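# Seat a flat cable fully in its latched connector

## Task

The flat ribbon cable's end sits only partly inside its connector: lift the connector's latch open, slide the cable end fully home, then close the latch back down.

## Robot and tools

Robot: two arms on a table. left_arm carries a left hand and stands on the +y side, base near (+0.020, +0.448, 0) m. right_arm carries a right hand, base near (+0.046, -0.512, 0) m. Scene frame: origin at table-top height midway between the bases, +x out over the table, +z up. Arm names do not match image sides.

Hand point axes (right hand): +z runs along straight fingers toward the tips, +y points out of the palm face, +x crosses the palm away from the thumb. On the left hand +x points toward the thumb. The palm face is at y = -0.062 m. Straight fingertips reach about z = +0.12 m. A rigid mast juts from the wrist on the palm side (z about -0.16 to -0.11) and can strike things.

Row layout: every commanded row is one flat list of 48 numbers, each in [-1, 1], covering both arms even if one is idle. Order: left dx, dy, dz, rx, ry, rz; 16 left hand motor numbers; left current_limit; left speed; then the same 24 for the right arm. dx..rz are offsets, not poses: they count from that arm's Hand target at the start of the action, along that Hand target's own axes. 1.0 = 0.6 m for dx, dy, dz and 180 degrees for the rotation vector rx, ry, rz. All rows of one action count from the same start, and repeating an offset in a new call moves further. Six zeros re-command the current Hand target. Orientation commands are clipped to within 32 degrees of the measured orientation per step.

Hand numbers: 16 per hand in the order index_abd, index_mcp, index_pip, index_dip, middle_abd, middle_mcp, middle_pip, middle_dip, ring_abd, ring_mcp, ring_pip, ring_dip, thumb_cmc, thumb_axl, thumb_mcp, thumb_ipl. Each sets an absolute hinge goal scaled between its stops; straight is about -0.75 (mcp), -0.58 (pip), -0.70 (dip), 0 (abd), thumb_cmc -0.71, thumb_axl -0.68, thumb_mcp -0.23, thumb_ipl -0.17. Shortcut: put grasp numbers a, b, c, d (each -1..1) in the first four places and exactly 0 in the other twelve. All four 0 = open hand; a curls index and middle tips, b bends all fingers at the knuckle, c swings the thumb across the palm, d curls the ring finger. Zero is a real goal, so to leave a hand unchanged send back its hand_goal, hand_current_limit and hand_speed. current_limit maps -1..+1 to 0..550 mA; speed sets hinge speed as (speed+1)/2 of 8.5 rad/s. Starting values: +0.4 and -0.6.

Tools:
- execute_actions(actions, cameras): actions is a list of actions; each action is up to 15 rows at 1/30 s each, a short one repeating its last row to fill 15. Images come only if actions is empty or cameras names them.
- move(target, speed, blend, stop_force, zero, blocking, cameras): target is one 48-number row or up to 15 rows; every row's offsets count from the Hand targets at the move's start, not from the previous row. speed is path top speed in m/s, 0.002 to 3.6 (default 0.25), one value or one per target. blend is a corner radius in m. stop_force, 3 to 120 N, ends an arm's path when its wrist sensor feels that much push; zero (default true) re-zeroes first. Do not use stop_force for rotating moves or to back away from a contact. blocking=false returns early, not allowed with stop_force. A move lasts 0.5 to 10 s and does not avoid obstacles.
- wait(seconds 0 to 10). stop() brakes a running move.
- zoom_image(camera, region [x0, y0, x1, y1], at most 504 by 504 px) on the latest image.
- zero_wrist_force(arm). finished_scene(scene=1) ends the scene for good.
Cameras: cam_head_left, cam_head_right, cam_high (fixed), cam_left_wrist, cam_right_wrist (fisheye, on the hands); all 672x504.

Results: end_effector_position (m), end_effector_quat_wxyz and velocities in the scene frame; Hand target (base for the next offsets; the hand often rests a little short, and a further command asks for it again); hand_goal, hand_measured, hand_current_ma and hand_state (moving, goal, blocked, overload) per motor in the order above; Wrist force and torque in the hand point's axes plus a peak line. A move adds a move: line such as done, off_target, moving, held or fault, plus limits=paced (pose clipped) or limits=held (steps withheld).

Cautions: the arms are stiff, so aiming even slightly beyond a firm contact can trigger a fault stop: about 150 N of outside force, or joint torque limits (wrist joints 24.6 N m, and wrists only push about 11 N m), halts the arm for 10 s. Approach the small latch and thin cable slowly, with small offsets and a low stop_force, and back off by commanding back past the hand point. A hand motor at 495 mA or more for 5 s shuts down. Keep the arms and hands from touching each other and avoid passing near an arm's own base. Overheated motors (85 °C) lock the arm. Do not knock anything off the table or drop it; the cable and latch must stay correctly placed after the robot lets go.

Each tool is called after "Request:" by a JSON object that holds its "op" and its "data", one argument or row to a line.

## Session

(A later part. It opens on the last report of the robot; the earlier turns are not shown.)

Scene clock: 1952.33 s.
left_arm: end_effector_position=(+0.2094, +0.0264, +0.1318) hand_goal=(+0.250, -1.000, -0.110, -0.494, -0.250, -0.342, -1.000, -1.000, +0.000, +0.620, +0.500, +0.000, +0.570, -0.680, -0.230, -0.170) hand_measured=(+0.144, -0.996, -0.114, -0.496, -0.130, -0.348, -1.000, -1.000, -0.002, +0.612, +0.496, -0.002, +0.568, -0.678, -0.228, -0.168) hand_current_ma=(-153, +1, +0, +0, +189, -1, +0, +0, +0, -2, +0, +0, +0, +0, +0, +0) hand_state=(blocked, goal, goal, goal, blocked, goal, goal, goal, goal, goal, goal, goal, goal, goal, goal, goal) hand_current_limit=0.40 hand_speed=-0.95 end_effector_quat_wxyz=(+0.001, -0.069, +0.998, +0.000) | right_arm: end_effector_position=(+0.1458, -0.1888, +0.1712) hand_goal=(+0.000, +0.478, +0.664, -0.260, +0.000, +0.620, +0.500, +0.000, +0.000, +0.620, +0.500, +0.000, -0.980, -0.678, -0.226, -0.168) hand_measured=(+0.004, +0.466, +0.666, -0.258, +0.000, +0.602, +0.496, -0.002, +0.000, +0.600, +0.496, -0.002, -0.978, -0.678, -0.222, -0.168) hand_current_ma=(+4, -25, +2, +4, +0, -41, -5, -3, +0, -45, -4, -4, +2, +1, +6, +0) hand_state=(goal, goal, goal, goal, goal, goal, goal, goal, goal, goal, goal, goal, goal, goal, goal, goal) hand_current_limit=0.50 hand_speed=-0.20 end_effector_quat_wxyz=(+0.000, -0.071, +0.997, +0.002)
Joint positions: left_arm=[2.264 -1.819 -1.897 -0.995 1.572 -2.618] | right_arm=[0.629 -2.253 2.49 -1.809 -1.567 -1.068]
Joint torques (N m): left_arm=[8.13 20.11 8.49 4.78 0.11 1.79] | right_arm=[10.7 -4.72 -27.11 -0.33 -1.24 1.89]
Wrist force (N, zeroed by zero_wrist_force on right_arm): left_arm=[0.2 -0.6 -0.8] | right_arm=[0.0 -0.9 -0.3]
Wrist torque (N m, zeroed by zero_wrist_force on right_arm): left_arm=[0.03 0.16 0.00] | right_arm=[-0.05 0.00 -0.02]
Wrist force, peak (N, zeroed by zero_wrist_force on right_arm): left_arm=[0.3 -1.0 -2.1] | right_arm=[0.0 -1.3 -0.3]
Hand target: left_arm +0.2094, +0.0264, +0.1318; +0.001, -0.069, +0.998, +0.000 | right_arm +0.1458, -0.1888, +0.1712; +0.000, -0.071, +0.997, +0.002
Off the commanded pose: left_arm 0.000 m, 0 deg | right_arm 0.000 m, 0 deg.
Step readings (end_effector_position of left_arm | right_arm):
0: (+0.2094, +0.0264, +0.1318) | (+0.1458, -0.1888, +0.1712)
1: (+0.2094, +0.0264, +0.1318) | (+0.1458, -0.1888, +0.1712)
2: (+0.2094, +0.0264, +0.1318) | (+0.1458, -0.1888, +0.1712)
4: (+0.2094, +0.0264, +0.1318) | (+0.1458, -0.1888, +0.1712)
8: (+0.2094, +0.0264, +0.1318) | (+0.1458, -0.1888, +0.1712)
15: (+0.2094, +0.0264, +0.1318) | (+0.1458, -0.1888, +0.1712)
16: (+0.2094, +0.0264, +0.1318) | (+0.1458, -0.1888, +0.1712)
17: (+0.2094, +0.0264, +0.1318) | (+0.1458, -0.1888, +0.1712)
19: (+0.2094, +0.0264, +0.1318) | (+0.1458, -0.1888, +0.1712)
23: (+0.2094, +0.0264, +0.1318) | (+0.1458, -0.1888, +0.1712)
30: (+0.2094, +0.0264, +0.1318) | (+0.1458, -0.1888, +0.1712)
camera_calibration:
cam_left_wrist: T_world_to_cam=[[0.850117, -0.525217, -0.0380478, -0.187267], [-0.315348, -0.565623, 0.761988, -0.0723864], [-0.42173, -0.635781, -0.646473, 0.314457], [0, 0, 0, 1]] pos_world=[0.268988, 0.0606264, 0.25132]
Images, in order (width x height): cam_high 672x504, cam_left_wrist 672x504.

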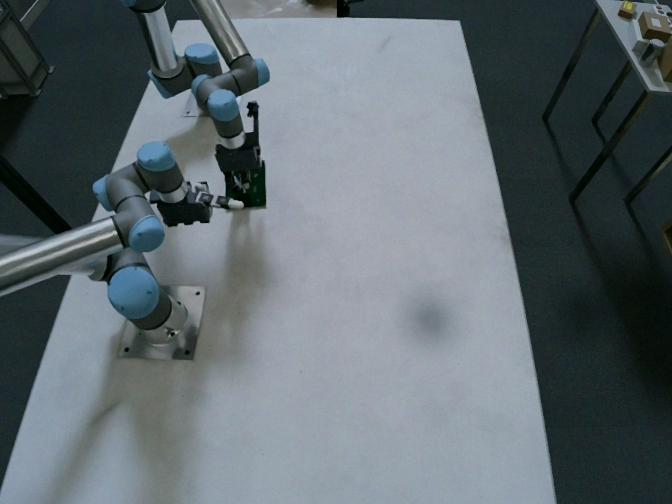

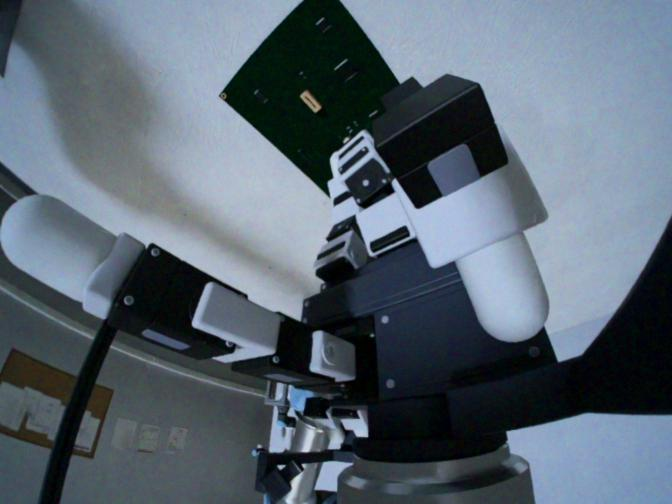

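Request:
{"op": "zoom_image", "data": {
  "camera": "cam_high",
  "region": [228, 172, 260, 196]
}}

Request:
{"op": "zoom_image", "data": {
  "camera": "cam_left_wrist",
  "region": [325, 115, 375, 155]
}}

Scaled by 15.750 from the camera's 672x504 image, which has a finer 960x720 frame.

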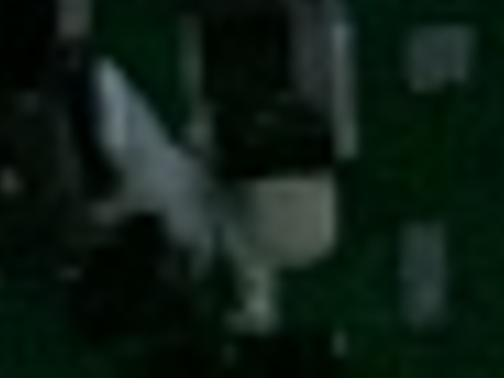

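Scaled by 10.080 from the camera's 672x504 image, which has a finer 960x720 frame.

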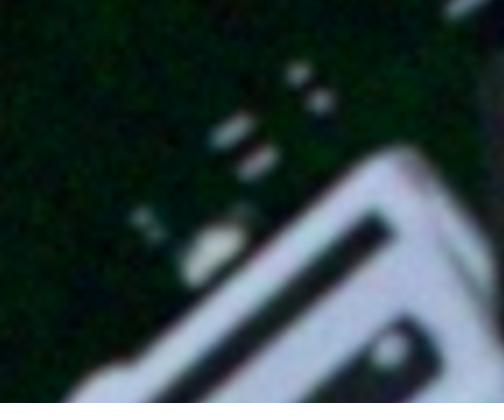

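Request:
{"op": "execute_actions", "data": {
  "actions": [
    [[0,0,0,0,0,0, 0.36,-1,-0.1095,-0.493, -0.36,-0.342,-1,-1, 0,0.62,0.5,0.001, 0.571,-0.68,-0.23,-0.17, 0.4,-0.95, 0,0,0,0,0,0, 0,0.479,0.664,-0.26, 0,0.62,0.5,0.001, 0,0.62,0.5,0.001, -0.98,-0.678,-0.226,-0.168, 0.5,-0.2]],
    [[0,0,0,0,0,0, 0.36,-1,-0.1095,-0.493, -0.36,-0.342,-1,-1, 0,0.62,0.5,0.001, 0.571,-0.68,-0.23,-0.17, 0.4,-0.95, 0,0,0,0,0,0, 0,0.479,0.664,-0.26, 0,0.62,0.5,0.001, 0,0.62,0.5,0.001, -0.98,-0.678,-0.226,-0.168, 0.5,-0.2]]
  ],
  "cameras": ["cam_high"]
}}

Request:
{"op": "zoom_image", "data": {
  "camera": "cam_high",
  "region": [228, 172, 260, 196]
}}

Scene clock: 1978.80 s.
left_arm: end_effector_position=(+0.2094, +0.0264, +0.1318) hand_goal=(+0.360, -1.000, -0.110, -0.494, -0.360, -0.342, -1.000, -1.000, +0.000, +0.620, +0.500, +0.000, +0.570, -0.680, -0.230, -0.170) hand_measured=(+0.154, -0.996, -0.114, -0.496, -0.134, -0.348, -1.000, -1.000, -0.002, +0.612, +0.496, -0.002, +0.568, -0.678, -0.228, -0.168) hand_current_ma=(-385, +0, +0, +0, +385, -1, +0, +0, +0, -2, +0, +0, +0, +0, +0, +0) hand_state=(blocked, goal, goal, goal, blocked, goal, goal, goal, goal, goal, goal, goal, goal, goal, goal, goal) hand_current_limit=0.40 hand_speed=-0.95 end_effector_quat_wxyz=(+0.001, -0.069, +0.998, +0.000) | right_arm: end_effector_position=(+0.1458, -0.1888, +0.1712) hand_goal=(+0.000, +0.478, +0.664, -0.260, +0.000, +0.620, +0.500, +0.000, +0.000, +0.620, +0.500, +0.000, -0.980, -0.678, -0.226, -0.168) hand_measured=(+0.004, +0.466, +0.666, -0.258, +0.000, +0.602, +0.496, -0.002, +0.000, +0.600, +0.496, -0.002, -0.978, -0.678, -0.222, -0.168) hand_current_ma=(+4, -25, +2, +4, +0, -41, -5, -3, +0, -45, -4, -4, +2, +1, +6, +0) hand_state=(goal, goal, goal, goal, goal, goal, goal, goal, goal, goal, goal, goal, goal, goal, goal, goal) hand_current_limit=0.50 hand_speed=-0.20 end_effector_quat_wxyz=(+0.000, -0.071, +0.997, +0.002)
Joint positions: left_arm=[2.264 -1.819 -1.897 -0.995 1.572 -2.618] | right_arm=[0.629 -2.253 2.49 -1.809 -1.567 -1.068]
Joint torques (N m): left_arm=[8.06 38.3 26.06 5.03 -0.22 1.3] | right_arm=[10.99 1.2 -26.93 -0.46 -1.19 1.8]
Wrist force (N, zeroed by zero_wrist_force on right_arm): left_arm=[0.3 -1.0 -0.8] | right_arm=[-0.1 -0.9 -0.3]
Wrist torque (N m, zeroed by zero_wrist_force on right_arm): left_arm=[-0.04 0.15 0.01] | right_arm=[-0.05 0.02 -0.04]
Wrist force, peak (N, zeroed by zero_wrist_force on right_arm): left_arm=[0.2 -0.8 -1.1] | right_arm=[-0.2 -1.5 -0.3]
Hand target: left_arm +0.2094, +0.0264, +0.1318; +0.001, -0.069, +0.998, +0.000 | right_arm +0.1458, -0.1888, +0.1712; +0.000, -0.071, +0.997, +0.002
Off the commanded pose: left_arm 0.000 m, 0 deg | right_arm 0.000 m, 0 deg.
Step readings (end_effector_position of left_arm | right_arm):
0: (+0.2094, +0.0264, +0.1318) | (+0.1458, -0.1888, +0.1712)
1: (+0.2094, +0.0264, +0.1318) | (+0.1458, -0.1888, +0.1712)
2: (+0.2094, +0.0264, +0.1318) | (+0.1458, -0.1888, +0.1712)
4: (+0.2094, +0.0264, +0.1318) | (+0.1458, -0.1888, +0.1712)
8: (+0.2094, +0.0264, +0.1318) | (+0.1458, -0.1888, +0.1712)
15: (+0.2094, +0.0264, +0.1318) | (+0.1458, -0.1888, +0.1712)
16: (+0.2094, +0.0264, +0.1318) | (+0.1458, -0.1888, +0.1712)
17: (+0.2094, +0.0264, +0.1318) | (+0.1458, -0.1888, +0.1712)
19: (+0.2094, +0.0264, +0.1318) | (+0.1458, -0.1888, +0.1712)
23: (+0.2094, +0.0264, +0.1318) | (+0.1458, -0.1888, +0.1712)
30: (+0.2094, +0.0264, +0.1318) | (+0.1458, -0.1888, +0.1712)
Images, in order (width x height): cam_high 672x504.

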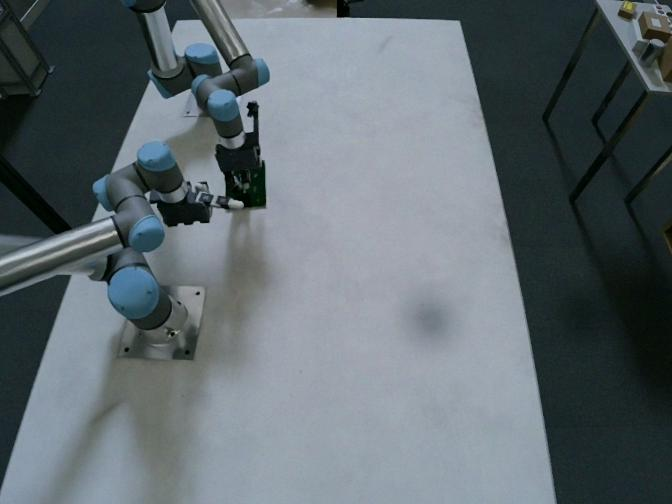

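Scaled by 15.750 from the camera's 672x504 image, which has a finer 960x720 frame.

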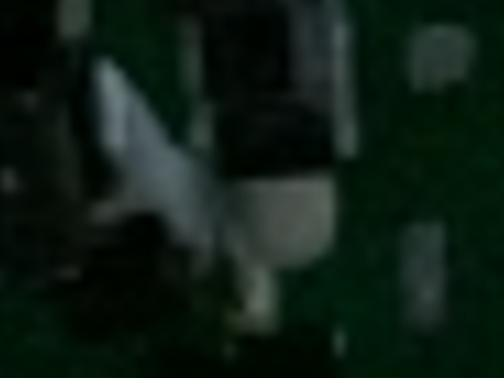

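Request:
{"op": "move", "data": {
  "target": [0,0,0.0025,0,0,0, 0.36,-1,-0.1095,-0.493, -0.36,-0.342,-1,-1, 0,0.62,0.5,0.001, 0.571,-0.68,-0.23,-0.17, 0.4,-0.95, 0,0,0,0,0,0, 0,0.479,0.664,-0.26, 0,0.62,0.5,0.001, 0,0.62,0.5,0.001, -0.98,-0.678,-0.226,-0.168, 0.5,-0.2],
  "speed": 0.004,
  "cameras": ["cam_high"]
}}

Request:
{"op": "zoom_image", "data": {
  "camera": "cam_high",
  "region": [228, 172, 260, 196]
}}

Scene clock: 1983.50 s.
left_arm: end_effector_position=(+0.2094, +0.0264, +0.1304) hand_goal=(+0.360, -1.000, -0.110, -0.494, -0.360, -0.342, -1.000, -1.000, +0.000, +0.620, +0.500, +0.000, +0.570, -0.680, -0.230, -0.170) hand_measured=(+0.158, -0.998, -0.110, -0.496, -0.134, -0.344, -1.000, -1.000, -0.002, +0.612, +0.496, -0.002, +0.568, -0.678, -0.228, -0.168) hand_current_ma=(-383, +0, +0, +0, +385, +0, +0, +0, +0, -2, +0, +0, +0, +0, +0, +0) hand_state=(blocked, goal, goal, goal, blocked, goal, goal, goal, goal, goal, goal, goal, goal, goal, goal, goal) hand_current_limit=0.40 hand_speed=-0.95 end_effector_quat_wxyz=(+0.001, -0.069, +0.998, +0.000) | right_arm: end_effector_position=(+0.1458, -0.1888, +0.1712) hand_goal=(+0.000, +0.478, +0.664, -0.260, +0.000, +0.620, +0.500, +0.000, +0.000, +0.620, +0.500, +0.000, -0.980, -0.678, -0.226, -0.168) hand_measured=(+0.004, +0.466, +0.666, -0.258, +0.000, +0.602, +0.496, -0.002, +0.000, +0.600, +0.496, -0.002, -0.978, -0.678, -0.222, -0.168) hand_current_ma=(+4, -25, +2, +4, +0, -41, -5, -3, +0, -45, -4, -4, +2, +1, +6, +0) hand_state=(goal, goal, goal, goal, goal, goal, goal, goal, goal, goal, goal, goal, goal, goal, goal, goal) hand_current_limit=0.50 hand_speed=-0.20 end_effector_quat_wxyz=(+0.000, -0.071, +0.997, +0.002)
Joint positions: left_arm=[2.264 -1.821 -1.898 -0.992 1.572 -2.618] | right_arm=[0.629 -2.253 2.49 -1.809 -1.567 -1.068]
Joint torques (N m): left_arm=[8.54 18.71 7.54 4.81 -0.13 1.67] | right_arm=[10.91 4.29 -26.7 -0.41 -1.24 1.75]
Wrist force (N, zeroed by zero_wrist_force on right_arm): left_arm=[0.1 -1.1 -3.9] | right_arm=[-0.4 -1.0 -0.2]
Wrist torque (N m, zeroed by zero_wrist_force on right_arm): left_arm=[0.23 0.14 -0.01] | right_arm=[-0.07 0.07 -0.07]
Wrist force, peak (N, zeroed by zero_wrist_force on right_arm): left_arm=[0.0 -1.2 -4.0] | right_arm=[0.1 -1.4 -0.4]
Hand target: left_arm +0.2094, +0.0264, +0.1303; +0.001, -0.069, +0.998, +0.000 | right_arm +0.1458, -0.1888, +0.1712; +0.000, -0.071, +0.997, +0.002
Off the commanded pose: left_arm 0.000 m, 0 deg | right_arm 0.000 m, 0 deg.
move: done
Images, in order (width x height): cam_high 672x504.

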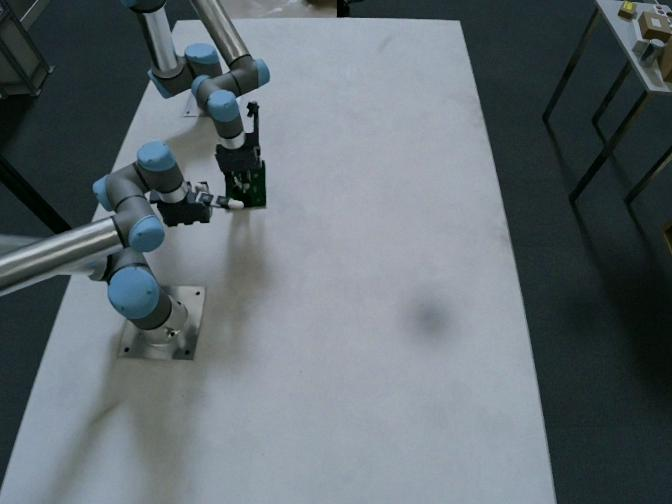

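Scaled by 15.750 from the camera's 672x504 image, which has a finer 960x720 frame.

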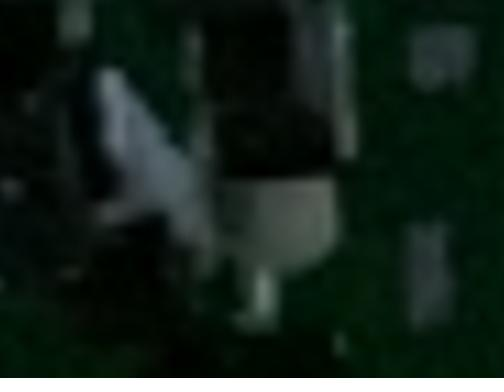

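Request:
{"op": "move", "data": {
  "target": [0,0,0.0025,0,0,0, 0.36,-1,-0.1095,-0.493, -0.36,-0.342,-1,-1, 0,0.62,0.5,0.001, 0.571,-0.68,-0.23,-0.17, 0.4,-0.95, 0,0,0,0,0,0, 0,0.479,0.664,-0.26, 0,0.62,0.5,0.001, 0,0.62,0.5,0.001, -0.98,-0.678,-0.226,-0.168, 0.5,-0.2],
  "speed": 0.004,
  "cameras": ["cam_high","cam_left_wrist"]
}}

Request:
{"op": "zoom_image", "data": {
  "camera": "cam_high",
  "region": [228, 172, 260, 196]
}}

Request:
{"op": "zoom_image", "data": {
  "camera": "cam_left_wrist",
  "region": [325, 115, 375, 155]
}}

Scene clock: 1989.23 s.
left_arm: end_effector_position=(+0.2094, +0.0264, +0.1289) hand_goal=(+0.360, -1.000, -0.110, -0.494, -0.360, -0.342, -1.000, -1.000, +0.000, +0.620, +0.500, +0.000, +0.570, -0.680, -0.230, -0.170) hand_measured=(+0.190, -1.000, -0.112, -0.492, -0.166, -0.326, -1.000, -1.000, -0.002, +0.612, +0.496, -0.002, +0.568, -0.678, -0.228, -0.168) hand_current_ma=(-360, +0, +0, +0, +385, +6, +0, +0, +0, -2, +0, +0, +0, +0, +0, +0) hand_state=(blocked, goal, goal, goal, blocked, goal, goal, goal, goal, goal, goal, goal, goal, goal, goal, goal) hand_current_limit=0.40 hand_speed=-0.95 end_effector_quat_wxyz=(+0.001, -0.069, +0.998, +0.000) | right_arm: end_effector_position=(+0.1458, -0.1888, +0.1712) hand_goal=(+0.000, +0.478, +0.664, -0.260, +0.000, +0.620, +0.500, +0.000, +0.000, +0.620, +0.500, +0.000, -0.980, -0.678, -0.226, -0.168) hand_measured=(+0.004, +0.466, +0.666, -0.258, +0.000, +0.602, +0.496, -0.002, +0.000, +0.600, +0.496, -0.002, -0.978, -0.678, -0.222, -0.168) hand_current_ma=(+4, -25, +2, +4, +0, -41, -5, -3, +0, -45, -4, -4, +2, +1, +6, +0) hand_state=(goal, goal, goal, goal, goal, goal, goal, goal, goal, goal, goal, goal, goal, goal, goal, goal) hand_current_limit=0.50 hand_speed=-0.20 end_effector_quat_wxyz=(+0.000, -0.071, +0.997, +0.002)
Joint positions: left_arm=[2.264 -1.823 -1.9 -0.988 1.572 -2.618] | right_arm=[0.629 -2.253 2.49 -1.809 -1.567 -1.068]
Joint torques (N m): left_arm=[7.99 16.41 5.13 3.77 -0.5 1.61] | right_arm=[10.91 6.13 -26.53 -0.45 -1.15 1.66]
Wrist force (N, zeroed by zero_wrist_force on right_arm): left_arm=[0.5 -1.9 -8.5] | right_arm=[-0.2 -0.8 -0.5]
Wrist torque (N m, zeroed by zero_wrist_force on right_arm): left_arm=[0.57 0.16 0.02] | right_arm=[-0.03 0.05 -0.05]
Wrist force, peak (N, zeroed by zero_wrist_force on right_arm): left_arm=[0.4 -1.7 -8.8] | right_arm=[-0.2 -1.4 -0.1]
Hand target: left_arm +0.2094, +0.0264, +0.1288; +0.001, -0.069, +0.998, +0.000 | right_arm +0.1458, -0.1888, +0.1712; +0.000, -0.071, +0.997, +0.002
Off the commanded pose: left_arm 0.000 m, 0 deg | right_arm 0.000 m, 0 deg.
move: done
camera_calibration:
cam_left_wrist: T_world_to_cam=[[0.850101, -0.525246, -0.0380085, -0.187381], [-0.315393, -0.565597, 0.761989, -0.0701667], [-0.42173, -0.63578, -0.646473, 0.312582], [0, 0, 0, 1]] pos_world=[0.268988, 0.0606264, 0.24842]
Images, in order (width x height): cam_high 672x504, cam_left_wrist 672x504.

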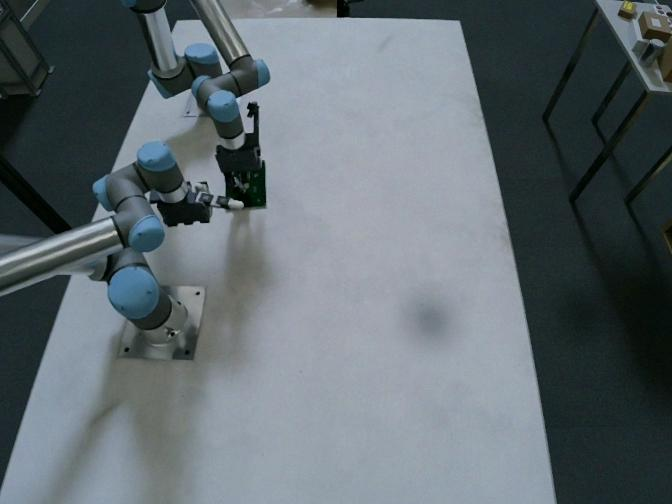

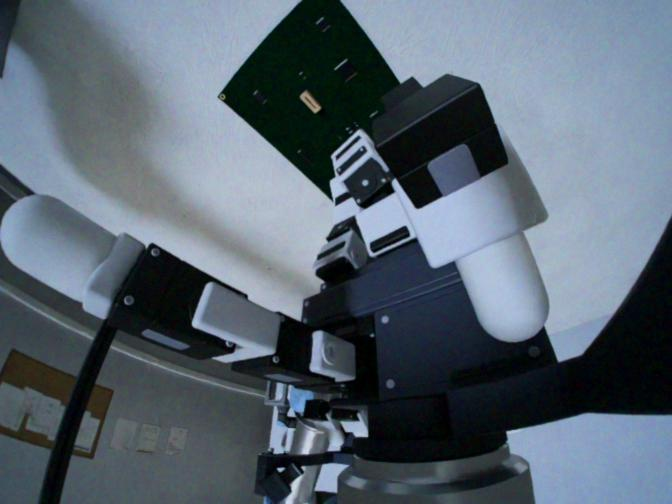

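Scaled by 15.750 from the camera's 672x504 image, which has a finer 960x720 frame.

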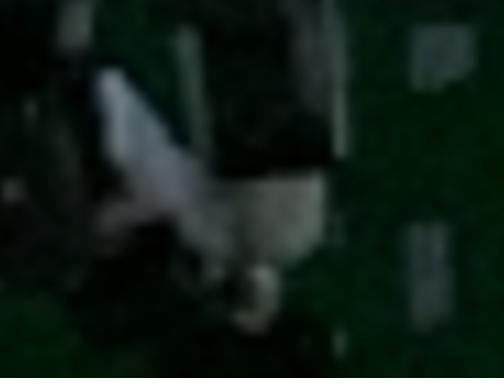

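Scaled by 10.080 from the camera's 672x504 image, which has a finer 960x720 frame.

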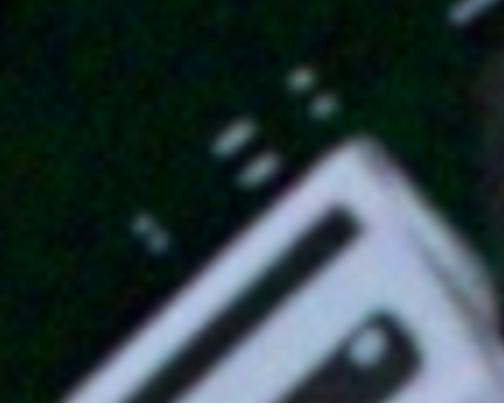

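Request:
{"op": "move", "data": {
  "target": [
    [0,0,0,0,0,0, 0,-1,-0.1095,-0.493, 0.001,-0.342,-1,-1, 0,0.62,0.5,0.001, 0.571,-0.68,-0.23,-0.17, 0.4,-0.9, 0,0,0,0,0,0, 0,0.479,0.664,-0.26, 0,0.62,0.5,0.001, 0,0.62,0.5,0.001, -0.98,-0.678,-0.226,-0.168, 0.5,-0.2],
    [0,0,-0.15,0,0,0, 0,-1,-0.1095,-0.493, 0.001,-0.342,-1,-1, 0,0.62,0.5,0.001, 0.571,-0.68,-0.23,-0.17, 0.4,-0.9, 0,0,0,0,0,0, 0,0.479,0.664,-0.26, 0,0.62,0.5,0.001, 0,0.62,0.5,0.001, -0.98,-0.678,-0.226,-0.168, 0.5,-0.2],
    [0,0.12,-0.15,0,0,0, 0,-1,-0.1095,-0.493, 0.001,-0.342,-1,-1, 0,0.62,0.5,0.001, 0.571,-0.68,-0.23,-0.17, 0.4,-0.9, 0,0,0,0,0,0, 0,0.479,0.664,-0.26, 0,0.62,0.5,0.001, 0,0.62,0.5,0.001, -0.98,-0.678,-0.226,-0.168, 0.5,-0.2]
  ],
  "speed": [0.05,0.08,0.12],
  "cameras": ["cam_high","cam_left_wrist"]
}}

Request:
{"op": "zoom_image", "data": {
  "camera": "cam_high",
  "region": [220, 160, 270, 200]
}}

Request:
{"op": "zoom_image", "data": {
  "camera": "cam_left_wrist",
  "region": [310, 60, 390, 120]
}}

Scene clock: 2007.67 s.
left_arm: end_effector_position=(+0.1993, +0.0976, +0.2188) hand_goal=(+0.000, -1.000, -0.110, -0.494, +0.000, -0.342, -1.000, -1.000, +0.000, +0.620, +0.500, +0.000, +0.570, -0.680, -0.230, -0.170) hand_measured=(+0.002, -1.000, -0.112, -0.492, -0.004, -0.342, -1.000, -1.000, -0.002, +0.612, +0.496, -0.002, +0.568, -0.678, -0.228, -0.168) hand_current_ma=(+0, +0, +0, +0, +0, +0, +0, +0, +0, -2, +0, +0, +0, +0, +0, +0) hand_state=(goal, goal, goal, goal, goal, goal, goal, goal, goal, goal, goal, goal, goal, goal, goal, goal) hand_current_limit=0.40 hand_speed=-0.90 end_effector_quat_wxyz=(+0.001, -0.069, +0.998, +0.000) | right_arm: end_effector_position=(+0.1458, -0.1888, +0.1712) hand_goal=(+0.000, +0.478, +0.664, -0.260, +0.000, +0.620, +0.500, +0.000, +0.000, +0.620, +0.500, +0.000, -0.980, -0.678, -0.226, -0.168) hand_measured=(+0.004, +0.466, +0.666, -0.258, +0.000, +0.602, +0.496, -0.002, +0.000, +0.600, +0.496, -0.002, -0.978, -0.678, -0.222, -0.168) hand_current_ma=(+4, -25, +2, +4, +0, -41, -5, -3, +0, -45, -4, -4, +2, +1, +6, +0) hand_state=(goal, goal, goal, goal, goal, goal, goal, goal, goal, goal, goal, goal, goal, goal, goal, goal) hand_current_limit=0.50 hand_speed=-0.20 end_effector_quat_wxyz=(+0.000, -0.071, +0.997, +0.002)
Joint positions: left_arm=[2.341 -1.561 -1.943 -1.207 1.572 -2.542] | right_arm=[0.629 -2.253 2.49 -1.809 -1.567 -1.068]
Joint torques (N m): left_arm=[9.25 32.26 11.39 0.24 -1.69 1.8] | right_arm=[10.83 7.83 -26.96 -0.65 -1.2 1.45]
Wrist force (N, zeroed by zero_wrist_force on right_arm): left_arm=[0.4 -0.9 -1.5] | right_arm=[-0.2 -1.0 -0.3]
Wrist torque (N m, zeroed by zero_wrist_force on right_arm): left_arm=[0.03 0.15 -0.12] | right_arm=[-0.06 0.03 -0.05]
Wrist force, peak (N, zeroed by zero_wrist_force on right_arm): left_arm=[0.4 -2.1 -9.1] | right_arm=[-0.2 -1.4 -0.4]
Hand target: left_arm +0.1993, +0.0977, +0.2188; +0.001, -0.069, +0.998, +0.000 | right_arm +0.1458, -0.1888, +0.1712; +0.000, -0.071, +0.997, +0.002
Off the commanded pose: left_arm 0.000 m, 0 deg | right_arm 0.000 m, 0 deg.
move: done
camera_calibration:
cam_left_wrist: T_world_to_cam=[[0.850117, -0.525217, -0.0380478, -0.137975], [-0.315348, -0.565623, 0.761988, -0.101592], [-0.42173, -0.635781, -0.646473, 0.411708], [0, 0, 0, 1]] pos_world=[0.258888, 0.131826, 0.33832]
Images, in order (width x height): cam_high 672x504, cam_left_wrist 672x504.

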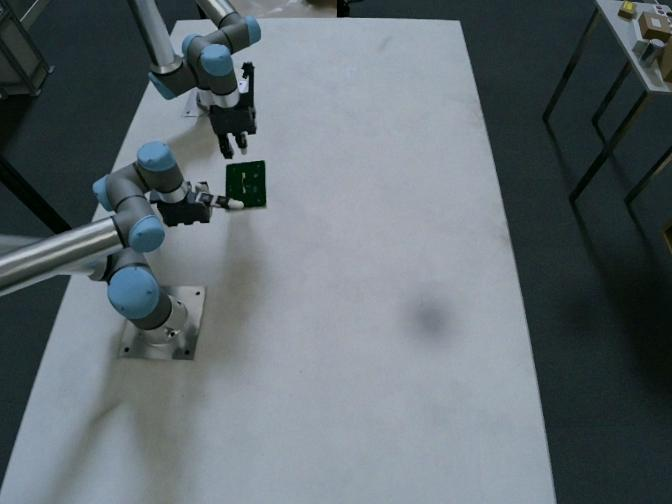

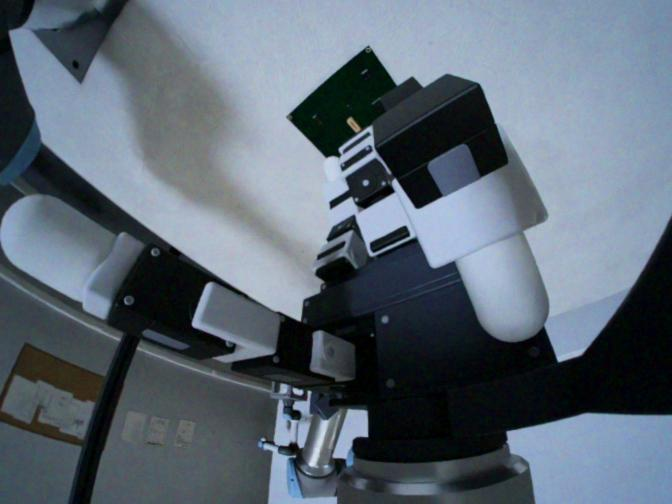

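Scaled by 10.080 from the camera's 672x504 image, which has a finer 960x720 frame.

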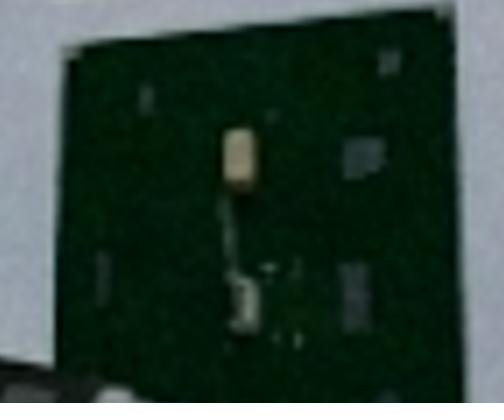

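Scaled by 6.300 from the camera's 672x504 image, which has a finer 960x720 frame.

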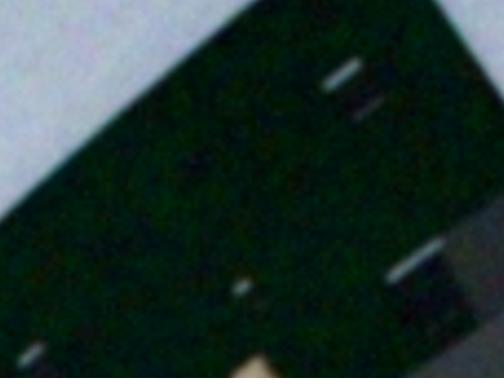

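Request:
{"op": "move", "data": {
  "target": [
    [0,0.167,0,0,0,0, 0,-1,-0.1095,-0.493, 0.001,-0.342,-1,-1, 0,0.62,0.5,0.001, 0.571,-0.68,-0.23,-0.17, 0.4,-0.9, -0.1389,-0.0195,0,0,0,0, 0,0.479,0.664,-0.26, 0,0.62,0.5,0.001, 0,0.62,0.5,0.001, -0.98,-0.678,-0.226,-0.168, 0.5,-0.2],
    [0,0.167,0,0,0,0, 0,-1,-0.1095,-0.493, 0.001,-0.342,-1,-1, 0,0.62,0.5,0.001, 0.571,-0.68,-0.23,-0.17, 0.4,-0.9, -0.1645,0.1622,0,0,0,0, 0,0.479,0.664,-0.26, 0,0.62,0.5,0.001, 0,0.62,0.5,0.001, -0.98,-0.678,-0.226,-0.168, 0.5,-0.2],
    [0,0.167,0,0,0,0, 0,-1,-0.1095,-0.493, 0.001,-0.342,-1,-1, 0,0.62,0.5,0.001, 0.571,-0.68,-0.23,-0.17, 0.4,-0.9, -0.1645,0.1622,0.2162,0,0,0, 0,0.479,0.664,-0.26, 0,0.62,0.5,0.001, 0,0.62,0.5,0.001, -0.98,-0.678,-0.226,-0.168, 0.5,-0.2]
  ],
  "speed": [0.12,0.12,0.08],
  "cameras": ["cam_right_wrist"]
}}

Request:
{"op": "zoom_image", "data": {
  "camera": "cam_right_wrist",
  "region": [390, 20, 510, 110]
}}

Scene clock: 2025.50 s.
left_arm: end_effector_position=(+0.1854, +0.1969, +0.2187) hand_goal=(+0.000, -1.000, -0.110, -0.494, +0.000, -0.342, -1.000, -1.000, +0.000, +0.620, +0.500, +0.000, +0.570, -0.680, -0.230, -0.170) hand_measured=(+0.002, -1.000, -0.112, -0.492, -0.004, -0.342, -1.000, -1.000, -0.002, +0.612, +0.496, -0.002, +0.568, -0.678, -0.228, -0.168) hand_current_ma=(+0, +0, +0, +0, +0, +0, +0, +0, +0, -2, +0, +0, +0, +0, +0, +0) hand_state=(goal, goal, goal, goal, goal, goal, goal, goal, goal, goal, goal, goal, goal, goal, goal, goal) hand_current_limit=0.40 hand_speed=-0.90 end_effector_quat_wxyz=(+0.001, -0.069, +0.998, +0.000) | right_arm: end_effector_position=(+0.2295, -0.0780, +0.0419) hand_goal=(+0.000, +0.478, +0.664, -0.260, +0.000, +0.620, +0.500, +0.000, +0.000, +0.620, +0.500, +0.000, -0.980, -0.678, -0.226, -0.168) hand_measured=(+0.004, +0.466, +0.666, -0.258, +0.000, +0.602, +0.496, -0.002, +0.000, +0.600, +0.496, -0.002, -0.978, -0.678, -0.222, -0.168) hand_current_ma=(+4, -25, +2, +4, +0, -41, -5, -3, +0, -45, -4, -4, +2, +1, +6, +0) hand_state=(goal, goal, goal, goal, goal, goal, goal, goal, goal, goal, goal, goal, goal, goal, goal, goal) hand_current_limit=0.50 hand_speed=-0.20 end_effector_quat_wxyz=(+0.000, -0.071, +0.997, +0.002)
Joint positions: left_arm=[2.493 -1.314 -2.153 -1.244 1.572 -2.389] | right_arm=[0.736 -1.5 2.434 -2.507 -1.567 -0.961]
Joint torques (N m): left_arm=[8.7 21.68 10.33 0.48 -1.57 1.74] | right_arm=[11.07 -5.46 -8.17 -5.87 2.24 1.85]
Wrist force (N, zeroed by zero_wrist_force on right_arm): left_arm=[0.1 -0.7 -1.8] | right_arm=[-0.1 -0.9 -0.3]
Wrist torque (N m, zeroed by zero_wrist_force on right_arm): left_arm=[0.08 0.17 -0.15] | right_arm=[-0.05 0.02 -0.05]
Wrist force, peak (N, zeroed by zero_wrist_force on right_arm): left_arm=[0.2 -1.6 -1.7] | right_arm=[0.1 -1.7 -0.5]
Hand target: left_arm +0.1854, +0.1969, +0.2187; +0.001, -0.069, +0.998, +0.000 | right_arm +0.2295, -0.0780, +0.0418; +0.000, -0.071, +0.997, +0.002
Off the commanded pose: left_arm 0.000 m, 0 deg | right_arm 0.000 m, 0 deg.
move: done
camera_calibration:
cam_right_wrist: T_world_to_cam=[[0.689886, 0.723754, -0.0154247, -0.064996], [0.486316, -0.447565, 0.750454, -0.231161], [0.536241, -0.525229, -0.660742, -0.0125368], [0, 0, 0, 1]] pos_world=[0.16398, -0.0630033, 0.16419]
Images, in order (width x height): cam_right_wrist 672x504.

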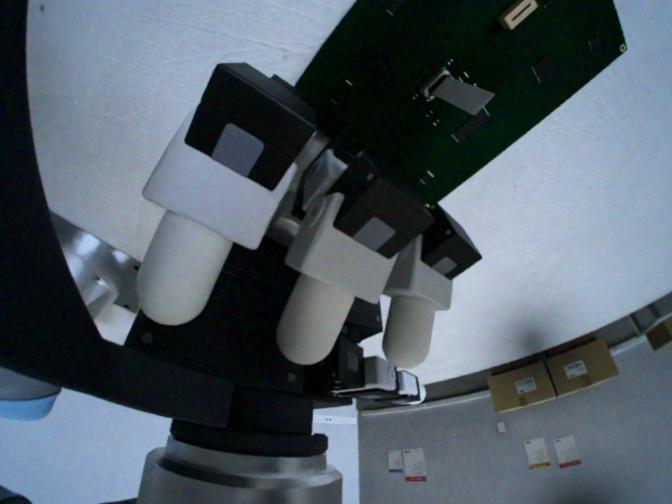

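Scaled by 4.200 from the camera's 672x504 image, which has a finer 960x720 frame.

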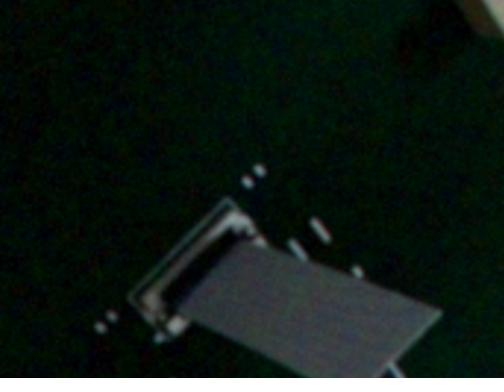

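Request:
{"op": "zoom_image", "data": {
  "camera": "cam_right_wrist",
  "region": [415, 60, 465, 105]
}}

Scaled by 10.080 from the camera's 672x504 image, which has a finer 960x720 frame.

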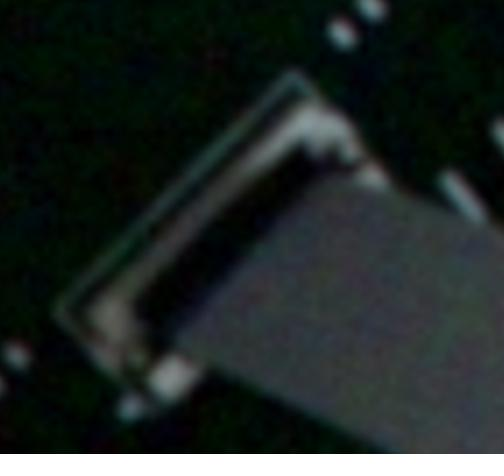

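Request:
{"op": "move", "data": {
  "target": [
    [0,0,0,0,0,0, 0,0.479,0.664,-0.26, 0,0.62,0.5,0.001, 0,0.62,0.5,0.001, -0.98,-0.678,-0.226,-0.168, 0.5,-0.2, 0,0,-0.2167,0,0,0, 0,0.479,0.664,-0.26, 0,0.62,0.5,0.001, 0,0.62,0.5,0.001, -0.98,-0.678,-0.226,-0.168, 0.5,-0.2],
    [0,0,0,0,0,0, 0,0.479,0.664,-0.26, 0,0.62,0.5,0.001, 0,0.62,0.5,0.001, -0.98,-0.678,-0.226,-0.168, 0.5,-0.2, 0.0255,-0.1815,-0.2167,0,0,0, 0,0.479,0.664,-0.26, 0,0.62,0.5,0.001, 0,0.62,0.5,0.001, -0.98,-0.678,-0.226,-0.168, 0.5,-0.2],
    [0,0,0,0,0,0, 0,0.479,0.664,-0.26, 0,0.62,0.5,0.001, 0,0.62,0.5,0.001, -0.98,-0.678,-0.226,-0.168, 0.5,-0.2, 0.195,-0.3933,-0.3,0,0,0, 0,0.479,0.664,-0.26, 0,0.62,0.5,0.001, 0,0.62,0.5,0.001, -0.98,-0.678,-0.226,-0.168, 0.5,-0.2]
  ],
  "speed": [0.15,0.2,0.2],
  "blend": 0.02,
  "cameras": ["cam_left_wrist"]
}}

Scene clock: 2062.80 s.
left_arm: end_effector_position=(+0.1854, +0.1969, +0.2187) hand_goal=(+0.000, +0.478, +0.664, -0.260, +0.000, +0.620, +0.500, +0.000, +0.000, +0.620, +0.500, +0.000, -0.980, -0.678, -0.226, -0.168) hand_measured=(+0.002, +0.460, +0.660, -0.262, -0.004, +0.602, +0.496, -0.002, -0.002, +0.612, +0.496, -0.002, -0.978, -0.678, -0.224, -0.168) hand_current_ma=(+0, -8, +0, +0, +0, -8, +0, +0, +0, -2, +0, +0, +0, +0, +0, +0) hand_state=(goal, goal, goal, goal, goal, goal, goal, goal, goal, goal, goal, goal, goal, goal, goal, goal) hand_current_limit=0.50 hand_speed=-0.20 end_effector_quat_wxyz=(+0.001, -0.069, +0.998, +0.000) | right_arm: end_effector_position=(+0.1802, -0.2684, +0.1967) hand_goal=(+0.000, +0.478, +0.664, -0.260, +0.000, +0.620, +0.500, +0.000, +0.000, +0.620, +0.500, +0.000, -0.980, -0.678, -0.226, -0.168) hand_measured=(+0.004, +0.466, +0.666, -0.258, +0.000, +0.602, +0.496, -0.002, +0.000, +0.602, +0.498, -0.002, -0.980, -0.678, -0.222, -0.168) hand_current_ma=(+4, -25, +2, +4, +0, -39, -4, -3, +0, -43, -3, -4, +1, +1, +6, +0) hand_state=(goal, goal, goal, goal, goal, goal, goal, goal, goal, goal, goal, goal, goal, goal, goal, goal) hand_current_limit=0.50 hand_speed=-0.20 end_effector_quat_wxyz=(+0.003, -0.068, +0.998, -0.015)
Joint positions: left_arm=[2.493 -1.314 -2.153 -1.244 1.572 -2.389] | right_arm=[0.195 -2.493 2.469 -1.549 -1.6 -1.496]
Joint torques (N m): left_arm=[8.1 19.79 13.27 1.86 2 0.7] | right_arm=[12.77 25.38 -30.64 -5.99 -1.18 1.94]
Wrist force (N, zeroed by zero_wrist_force on right_arm): left_arm=[0.1 -0.7 -1.7] | right_arm=[0.0 -1.4 -0.4]
Wrist torque (N m, zeroed by zero_wrist_force on right_arm): left_arm=[0.10 0.12 -0.15] | right_arm=[-0.12 0.02 -0.04]
Wrist force, peak (N, zeroed by zero_wrist_force on right_arm): left_arm=[-0.1 -1.8 -2.0] | right_arm=[2.5 -3.8 -1.4]
Hand target: left_arm +0.1854, +0.1969, +0.2187; +0.001, -0.069, +0.998, +0.000 | right_arm +0.1802, -0.2684, +0.1967; +0.003, -0.068, +0.998, -0.015 (not the last commanded pose)
Off the commanded pose: left_arm 0.000 m, 0 deg | right_arm 0.073 m, 2 deg.
move: held (right_arm; a check stopped the path); path passed 2 of 3 targets; blend cut to 0 m at target 1; limits=held
pose unreachable (right arm): on one or more control steps of this call, first in action 0 (counted from 0), this arm could not follow its commanded pose, so it was not sent that pose on those steps. It may still have moved: this result reports where it is.
cause: moving toward the commanded pose would bring two parts of the arm too close to each other (joints 3 (elbow) to 6 (wrist 3) lie between them).
camera_calibration:
cam_left_wrist: T_world_to_cam=[[0.850117, -0.525217, -0.0380478, -0.0739558], [-0.315348, -0.565623, 0.761988, -0.0496762], [-0.42173, -0.635781, -0.646473, 0.468978], [0, 0, 0, 1]] pos_world=[0.244988, 0.231226, 0.33822]
Images, in order (width x height): cam_left_wrist 672x504.

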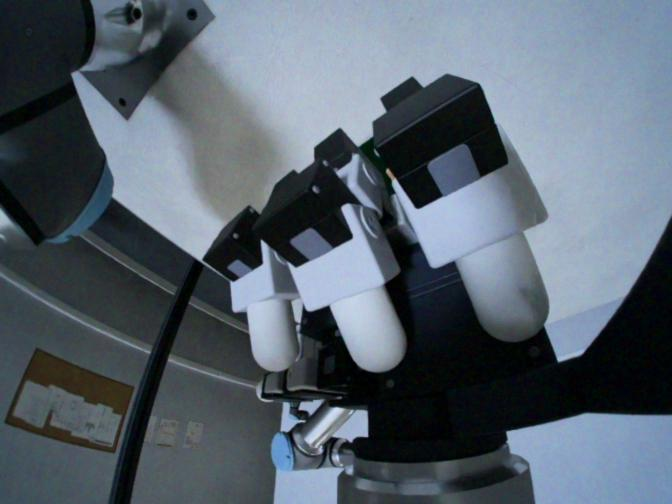

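Request:
{"op": "execute_actions", "data": {
  "actions": [],
  "cameras": ["cam_high","cam_left_wrist","cam_right_wrist"]
}}

Scene clock: 2084.93 s.
left_arm: end_effector_position=(+0.1854, +0.1969, +0.2187) hand_goal=(+0.000, +0.478, +0.664, -0.260, +0.000, +0.620, +0.500, +0.000, +0.000, +0.620, +0.500, +0.000, -0.980, -0.678, -0.226, -0.168) hand_measured=(+0.002, +0.460, +0.660, -0.262, -0.004, +0.602, +0.496, -0.002, -0.002, +0.612, +0.496, -0.002, -0.978, -0.678, -0.224, -0.168) hand_current_ma=(+0, -8, +0, +0, +0, -8, +0, +0, +0, -2, +0, +0, +0, +0, +0, +0) hand_state=(goal, goal, goal, goal, goal, goal, goal, goal, goal, goal, goal, goal, goal, goal, goal, goal) hand_current_limit=0.50 hand_speed=-0.20 end_effector_quat_wxyz=(+0.001, -0.069, +0.998, +0.000) | right_arm: end_effector_position=(+0.1802, -0.2684, +0.1967) hand_goal=(+0.000, +0.478, +0.664, -0.260, +0.000, +0.620, +0.500, +0.000, +0.000, +0.620, +0.500, +0.000, -0.980, -0.678, -0.226, -0.168) hand_measured=(+0.004, +0.466, +0.666, -0.258, +0.000, +0.602, +0.496, -0.002, +0.000, +0.602, +0.498, -0.002, -0.980, -0.678, -0.222, -0.168) hand_current_ma=(+4, -25, +2, +4, +0, -39, -4, -3, +0, -43, -3, -4, +1, +1, +6, +0) hand_state=(goal, goal, goal, goal, goal, goal, goal, goal, goal, goal, goal, goal, goal, goal, goal, goal) hand_current_limit=0.50 hand_speed=-0.20 end_effector_quat_wxyz=(+0.003, -0.068, +0.998, -0.015)
Joint positions: left_arm=[2.493 -1.314 -2.153 -1.244 1.572 -2.389] | right_arm=[0.195 -2.492 2.469 -1.549 -1.6 -1.495]
Joint velocities: within noise
Joint torques (N m): left_arm=[7.2 19.93 15.05 2.67 2.27 -0.3] | right_arm=[11.33 25.47 -30.33 -5.75 -1.25 1.94]
Motor temperatures (°C): left_arm=[23 27 24 34 30 34] | right_arm=[25 26 27 29 30 33]
Wrist force (N, zeroed by zero_wrist_force on right_arm): left_arm=[0.0 -0.8 -1.8] | right_arm=[0.1 -1.2 -0.3]
Wrist torque (N m, zeroed by zero_wrist_force on right_arm): left_arm=[0.10 0.14 -0.16] | right_arm=[-0.11 0.00 -0.04]
Wrist force, peak (N, zeroed by zero_wrist_force on right_arm): left_arm=[0.2 -0.8 -2.0] | right_arm=[0.2 -1.6 -0.5]
Hand target: left_arm +0.1854, +0.1969, +0.2187; +0.001, -0.069, +0.998, +0.000 | right_arm +0.1802, -0.2684, +0.1967; +0.003, -0.068, +0.998, -0.015 (not the last commanded pose)
Off the commanded pose: left_arm 0.000 m, 0 deg | right_arm 0.073 m, 2 deg.
camera_calibration:
cam_left_wrist: T_world_to_cam=[[0.850117, -0.525217, -0.0380478, -0.0739558], [-0.315348, -0.565623, 0.761988, -0.0496762], [-0.42173, -0.635781, -0.646473, 0.468978], [0, 0, 0, 1]] pos_world=[0.244988, 0.231226, 0.33822]
cam_right_wrist: T_world_to_cam=[[0.694756, 0.718497, -0.0328066, 0.110361], [0.476925, -0.426065, 0.768772, -0.404676], [0.538383, -0.549756, -0.63868, 0.0048889], [0, 0, 0, 1]] pos_world=[0.113694, -0.249024, 0.317847]
Images, in order (width x height): cam_high 672x504, cam_left_wrist 672x504, cam_right_wrist 672x504.

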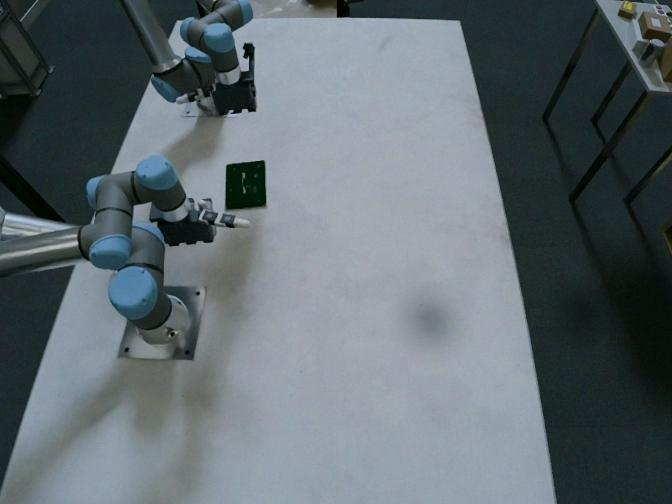

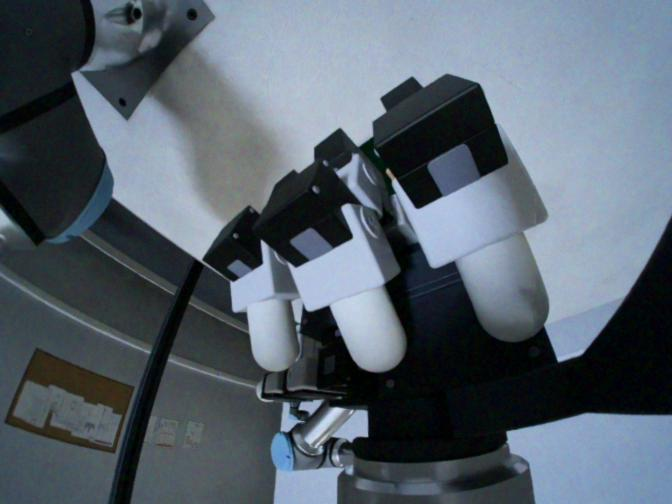

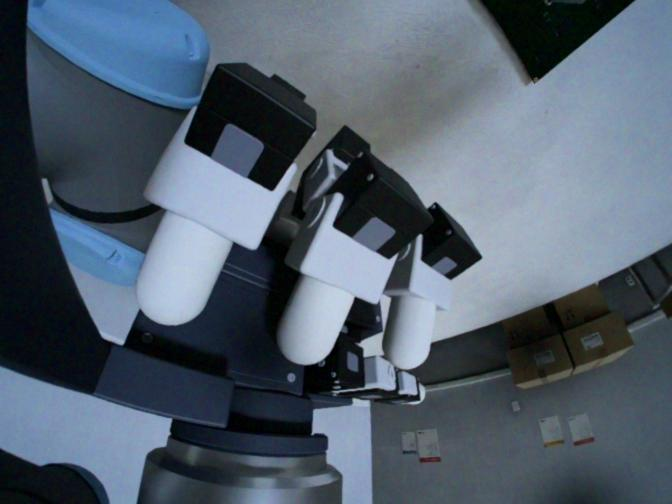

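Request:
{"op": "zoom_image", "data": {
  "camera": "cam_high",
  "region": [220, 155, 276, 215]
}}

Request:
{"op": "execute_actions", "data": {
  "actions": [],
  "cameras": ["cam_head_left", "cam_head_right"]
}}

Request:
{"op": "zoom_image", "data": {
  "camera": "cam_head_left",
  "region": [330, 200, 400, 260]
}}

Scaled by 8.400 from the camera's 672x504 image, which has a finer 960x720 frame.

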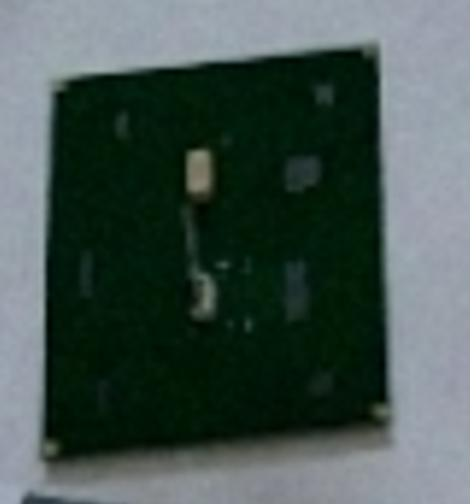

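Scene clock: 2087.90 s.
left_arm: end_effector_position=(+0.1854, +0.1969, +0.2187) hand_goal=(+0.000, +0.478, +0.664, -0.260, +0.000, +0.620, +0.500, +0.000, +0.000, +0.620, +0.500, +0.000, -0.980, -0.678, -0.226, -0.168) hand_measured=(+0.002, +0.460, +0.660, -0.262, -0.004, +0.602, +0.496, -0.002, -0.002, +0.612, +0.496, -0.002, -0.978, -0.678, -0.224, -0.168) hand_current_ma=(+0, -8, +0, +0, +0, -8, +0, +0, +0, -2, +0, +0, +0, +0, +0, +0) hand_state=(goal, goal, goal, goal, goal, goal, goal, goal, goal, goal, goal, goal, goal, goal, goal, goal) hand_current_limit=0.50 hand_speed=-0.20 end_effector_quat_wxyz=(+0.001, -0.069, +0.998, +0.000) | right_arm: end_effector_position=(+0.1802, -0.2684, +0.1967) hand_goal=(+0.000, +0.478, +0.664, -0.260, +0.000, +0.620, +0.500, +0.000, +0.000, +0.620, +0.500, +0.000, -0.980, -0.678, -0.226, -0.168) hand_measured=(+0.004, +0.466, +0.666, -0.258, +0.000, +0.602, +0.496, -0.002, +0.000, +0.602, +0.498, -0.002, -0.980, -0.678, -0.222, -0.168) hand_current_ma=(+4, -25, +2, +4, +0, -39, -4, -3, +0, -43, -3, -4, +1, +1, +6, +0) hand_state=(goal, goal, goal, goal, goal, goal, goal, goal, goal, goal, goal, goal, goal, goal, goal, goal) hand_current_limit=0.50 hand_speed=-0.20 end_effector_quat_wxyz=(+0.003, -0.068, +0.998, -0.015)
Joint positions: left_arm=[2.493 -1.314 -2.153 -1.244 1.572 -2.389] | right_arm=[0.195 -2.492 2.469 -1.549 -1.6 -1.495]
Joint velocities: within noise
Joint torques (N m): left_arm=[7.3 17.76 16.51 3.82 2.07 -1.21] | right_arm=[10.89 24.86 -30.48 -5.82 -1.22 1.86]
Motor temperatures (°C): left_arm=[23 27 24 34 30 34] | right_arm=[25 26 27 29 30 33]
Wrist force (N, zeroed by zero_wrist_force on right_arm): left_arm=[0.0 -0.7 -1.8] | right_arm=[0.2 -1.4 -0.3]
Wrist torque (N m, zeroed by zero_wrist_force on right_arm): left_arm=[0.10 0.14 -0.16] | right_arm=[-0.13 -0.01 -0.03]
Wrist force, peak (N, zeroed by zero_wrist_force on right_arm): left_arm=[0.2 -0.9 -2.0] | right_arm=[0.1 -1.7 -0.2]
Hand target: left_arm +0.1854, +0.1969, +0.2187; +0.001, -0.069, +0.998, +0.000 | right_arm +0.1802, -0.2684, +0.1967; +0.003, -0.068, +0.998, -0.015 (not the last commanded pose)
Off the commanded pose: left_arm 0.000 m, 0 deg | right_arm 0.073 m, 2 deg.
Images, in order (width x height): cam_head_left 672x504, cam_head_right 672x504.

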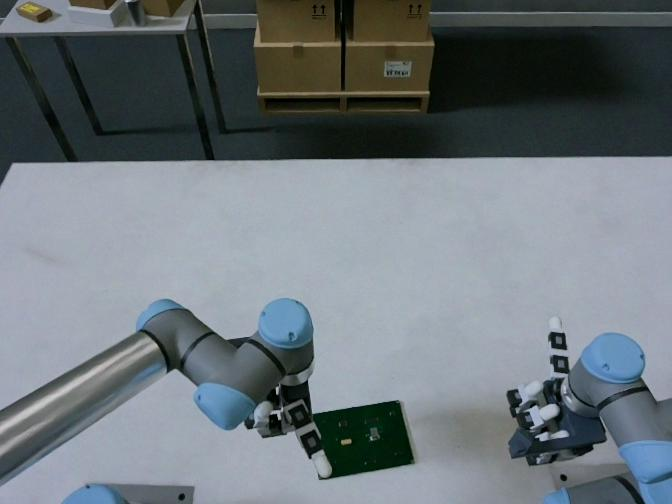

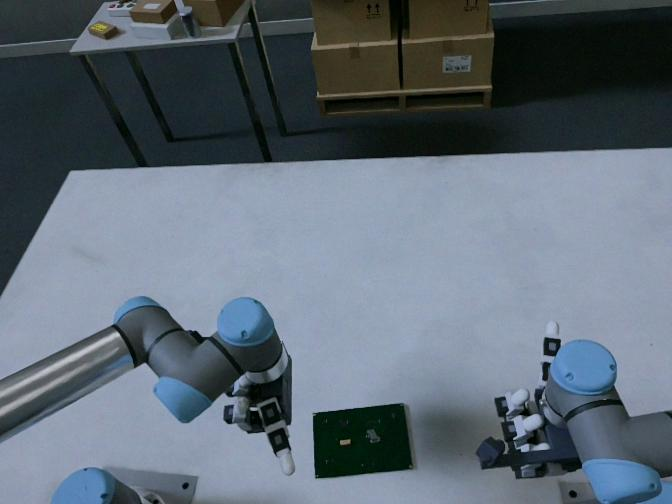

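Scaled by 7.200 from the camera's 672x504 image, which has a finer 960x720 frame.

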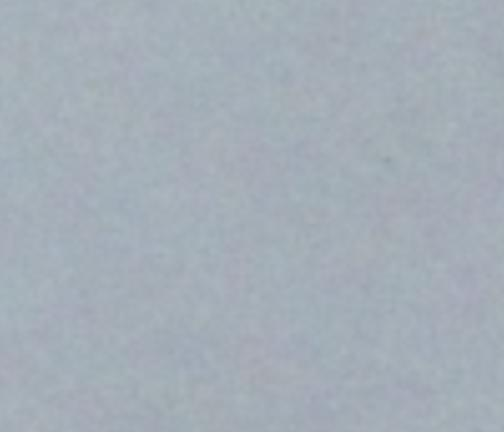

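Request:
{"op": "zoom_image", "data": {
  "camera": "cam_head_left",
  "region": [310, 395, 420, 485]
}}

Request:
{"op": "zoom_image", "data": {
  "camera": "cam_head_right",
  "region": [310, 395, 420, 485]
}}

Request:
{"op": "zoom_image", "data": {
  "camera": "cam_head_right",
  "region": [352, 418, 392, 452]
}}

Request:
{"op": "zoom_image", "data": {
  "camera": "cam_head_left",
  "region": [352, 415, 392, 449]
}}

Scaled by 4.582 from the camera's 672x504 image, which has a finer 960x720 frame.

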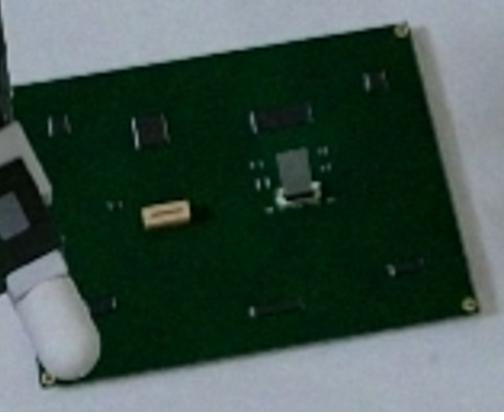

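Scaled by 4.582 from the camera's 672x504 image, which has a finer 960x720 frame.

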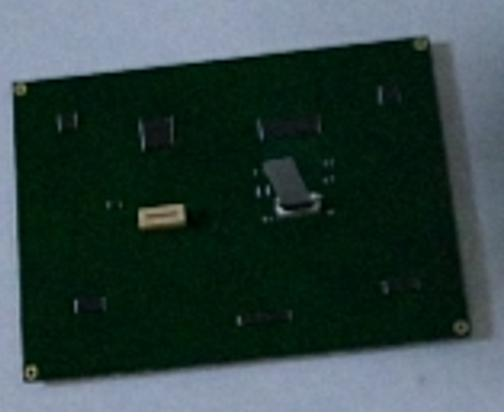

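Scaled by 12.600 from the camera's 672x504 image, which has a finer 960x720 frame.

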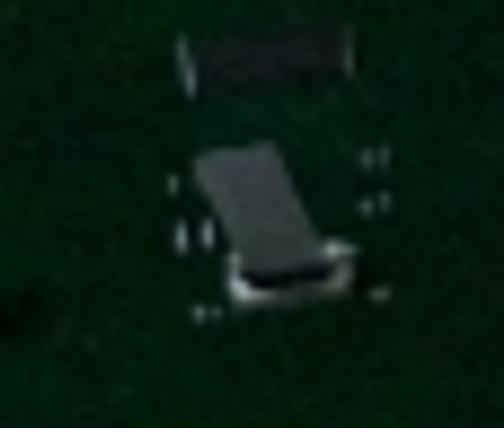

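Scaled by 12.600 from the camera's 672x504 image, which has a finer 960x720 frame.

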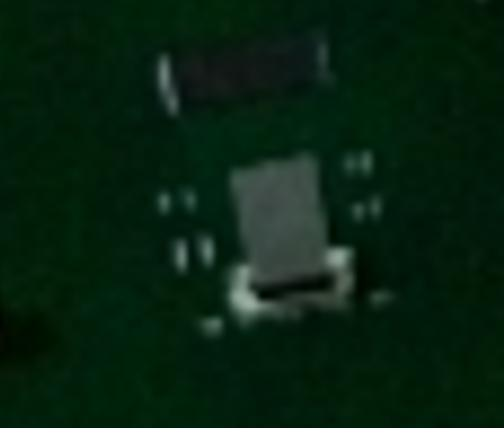

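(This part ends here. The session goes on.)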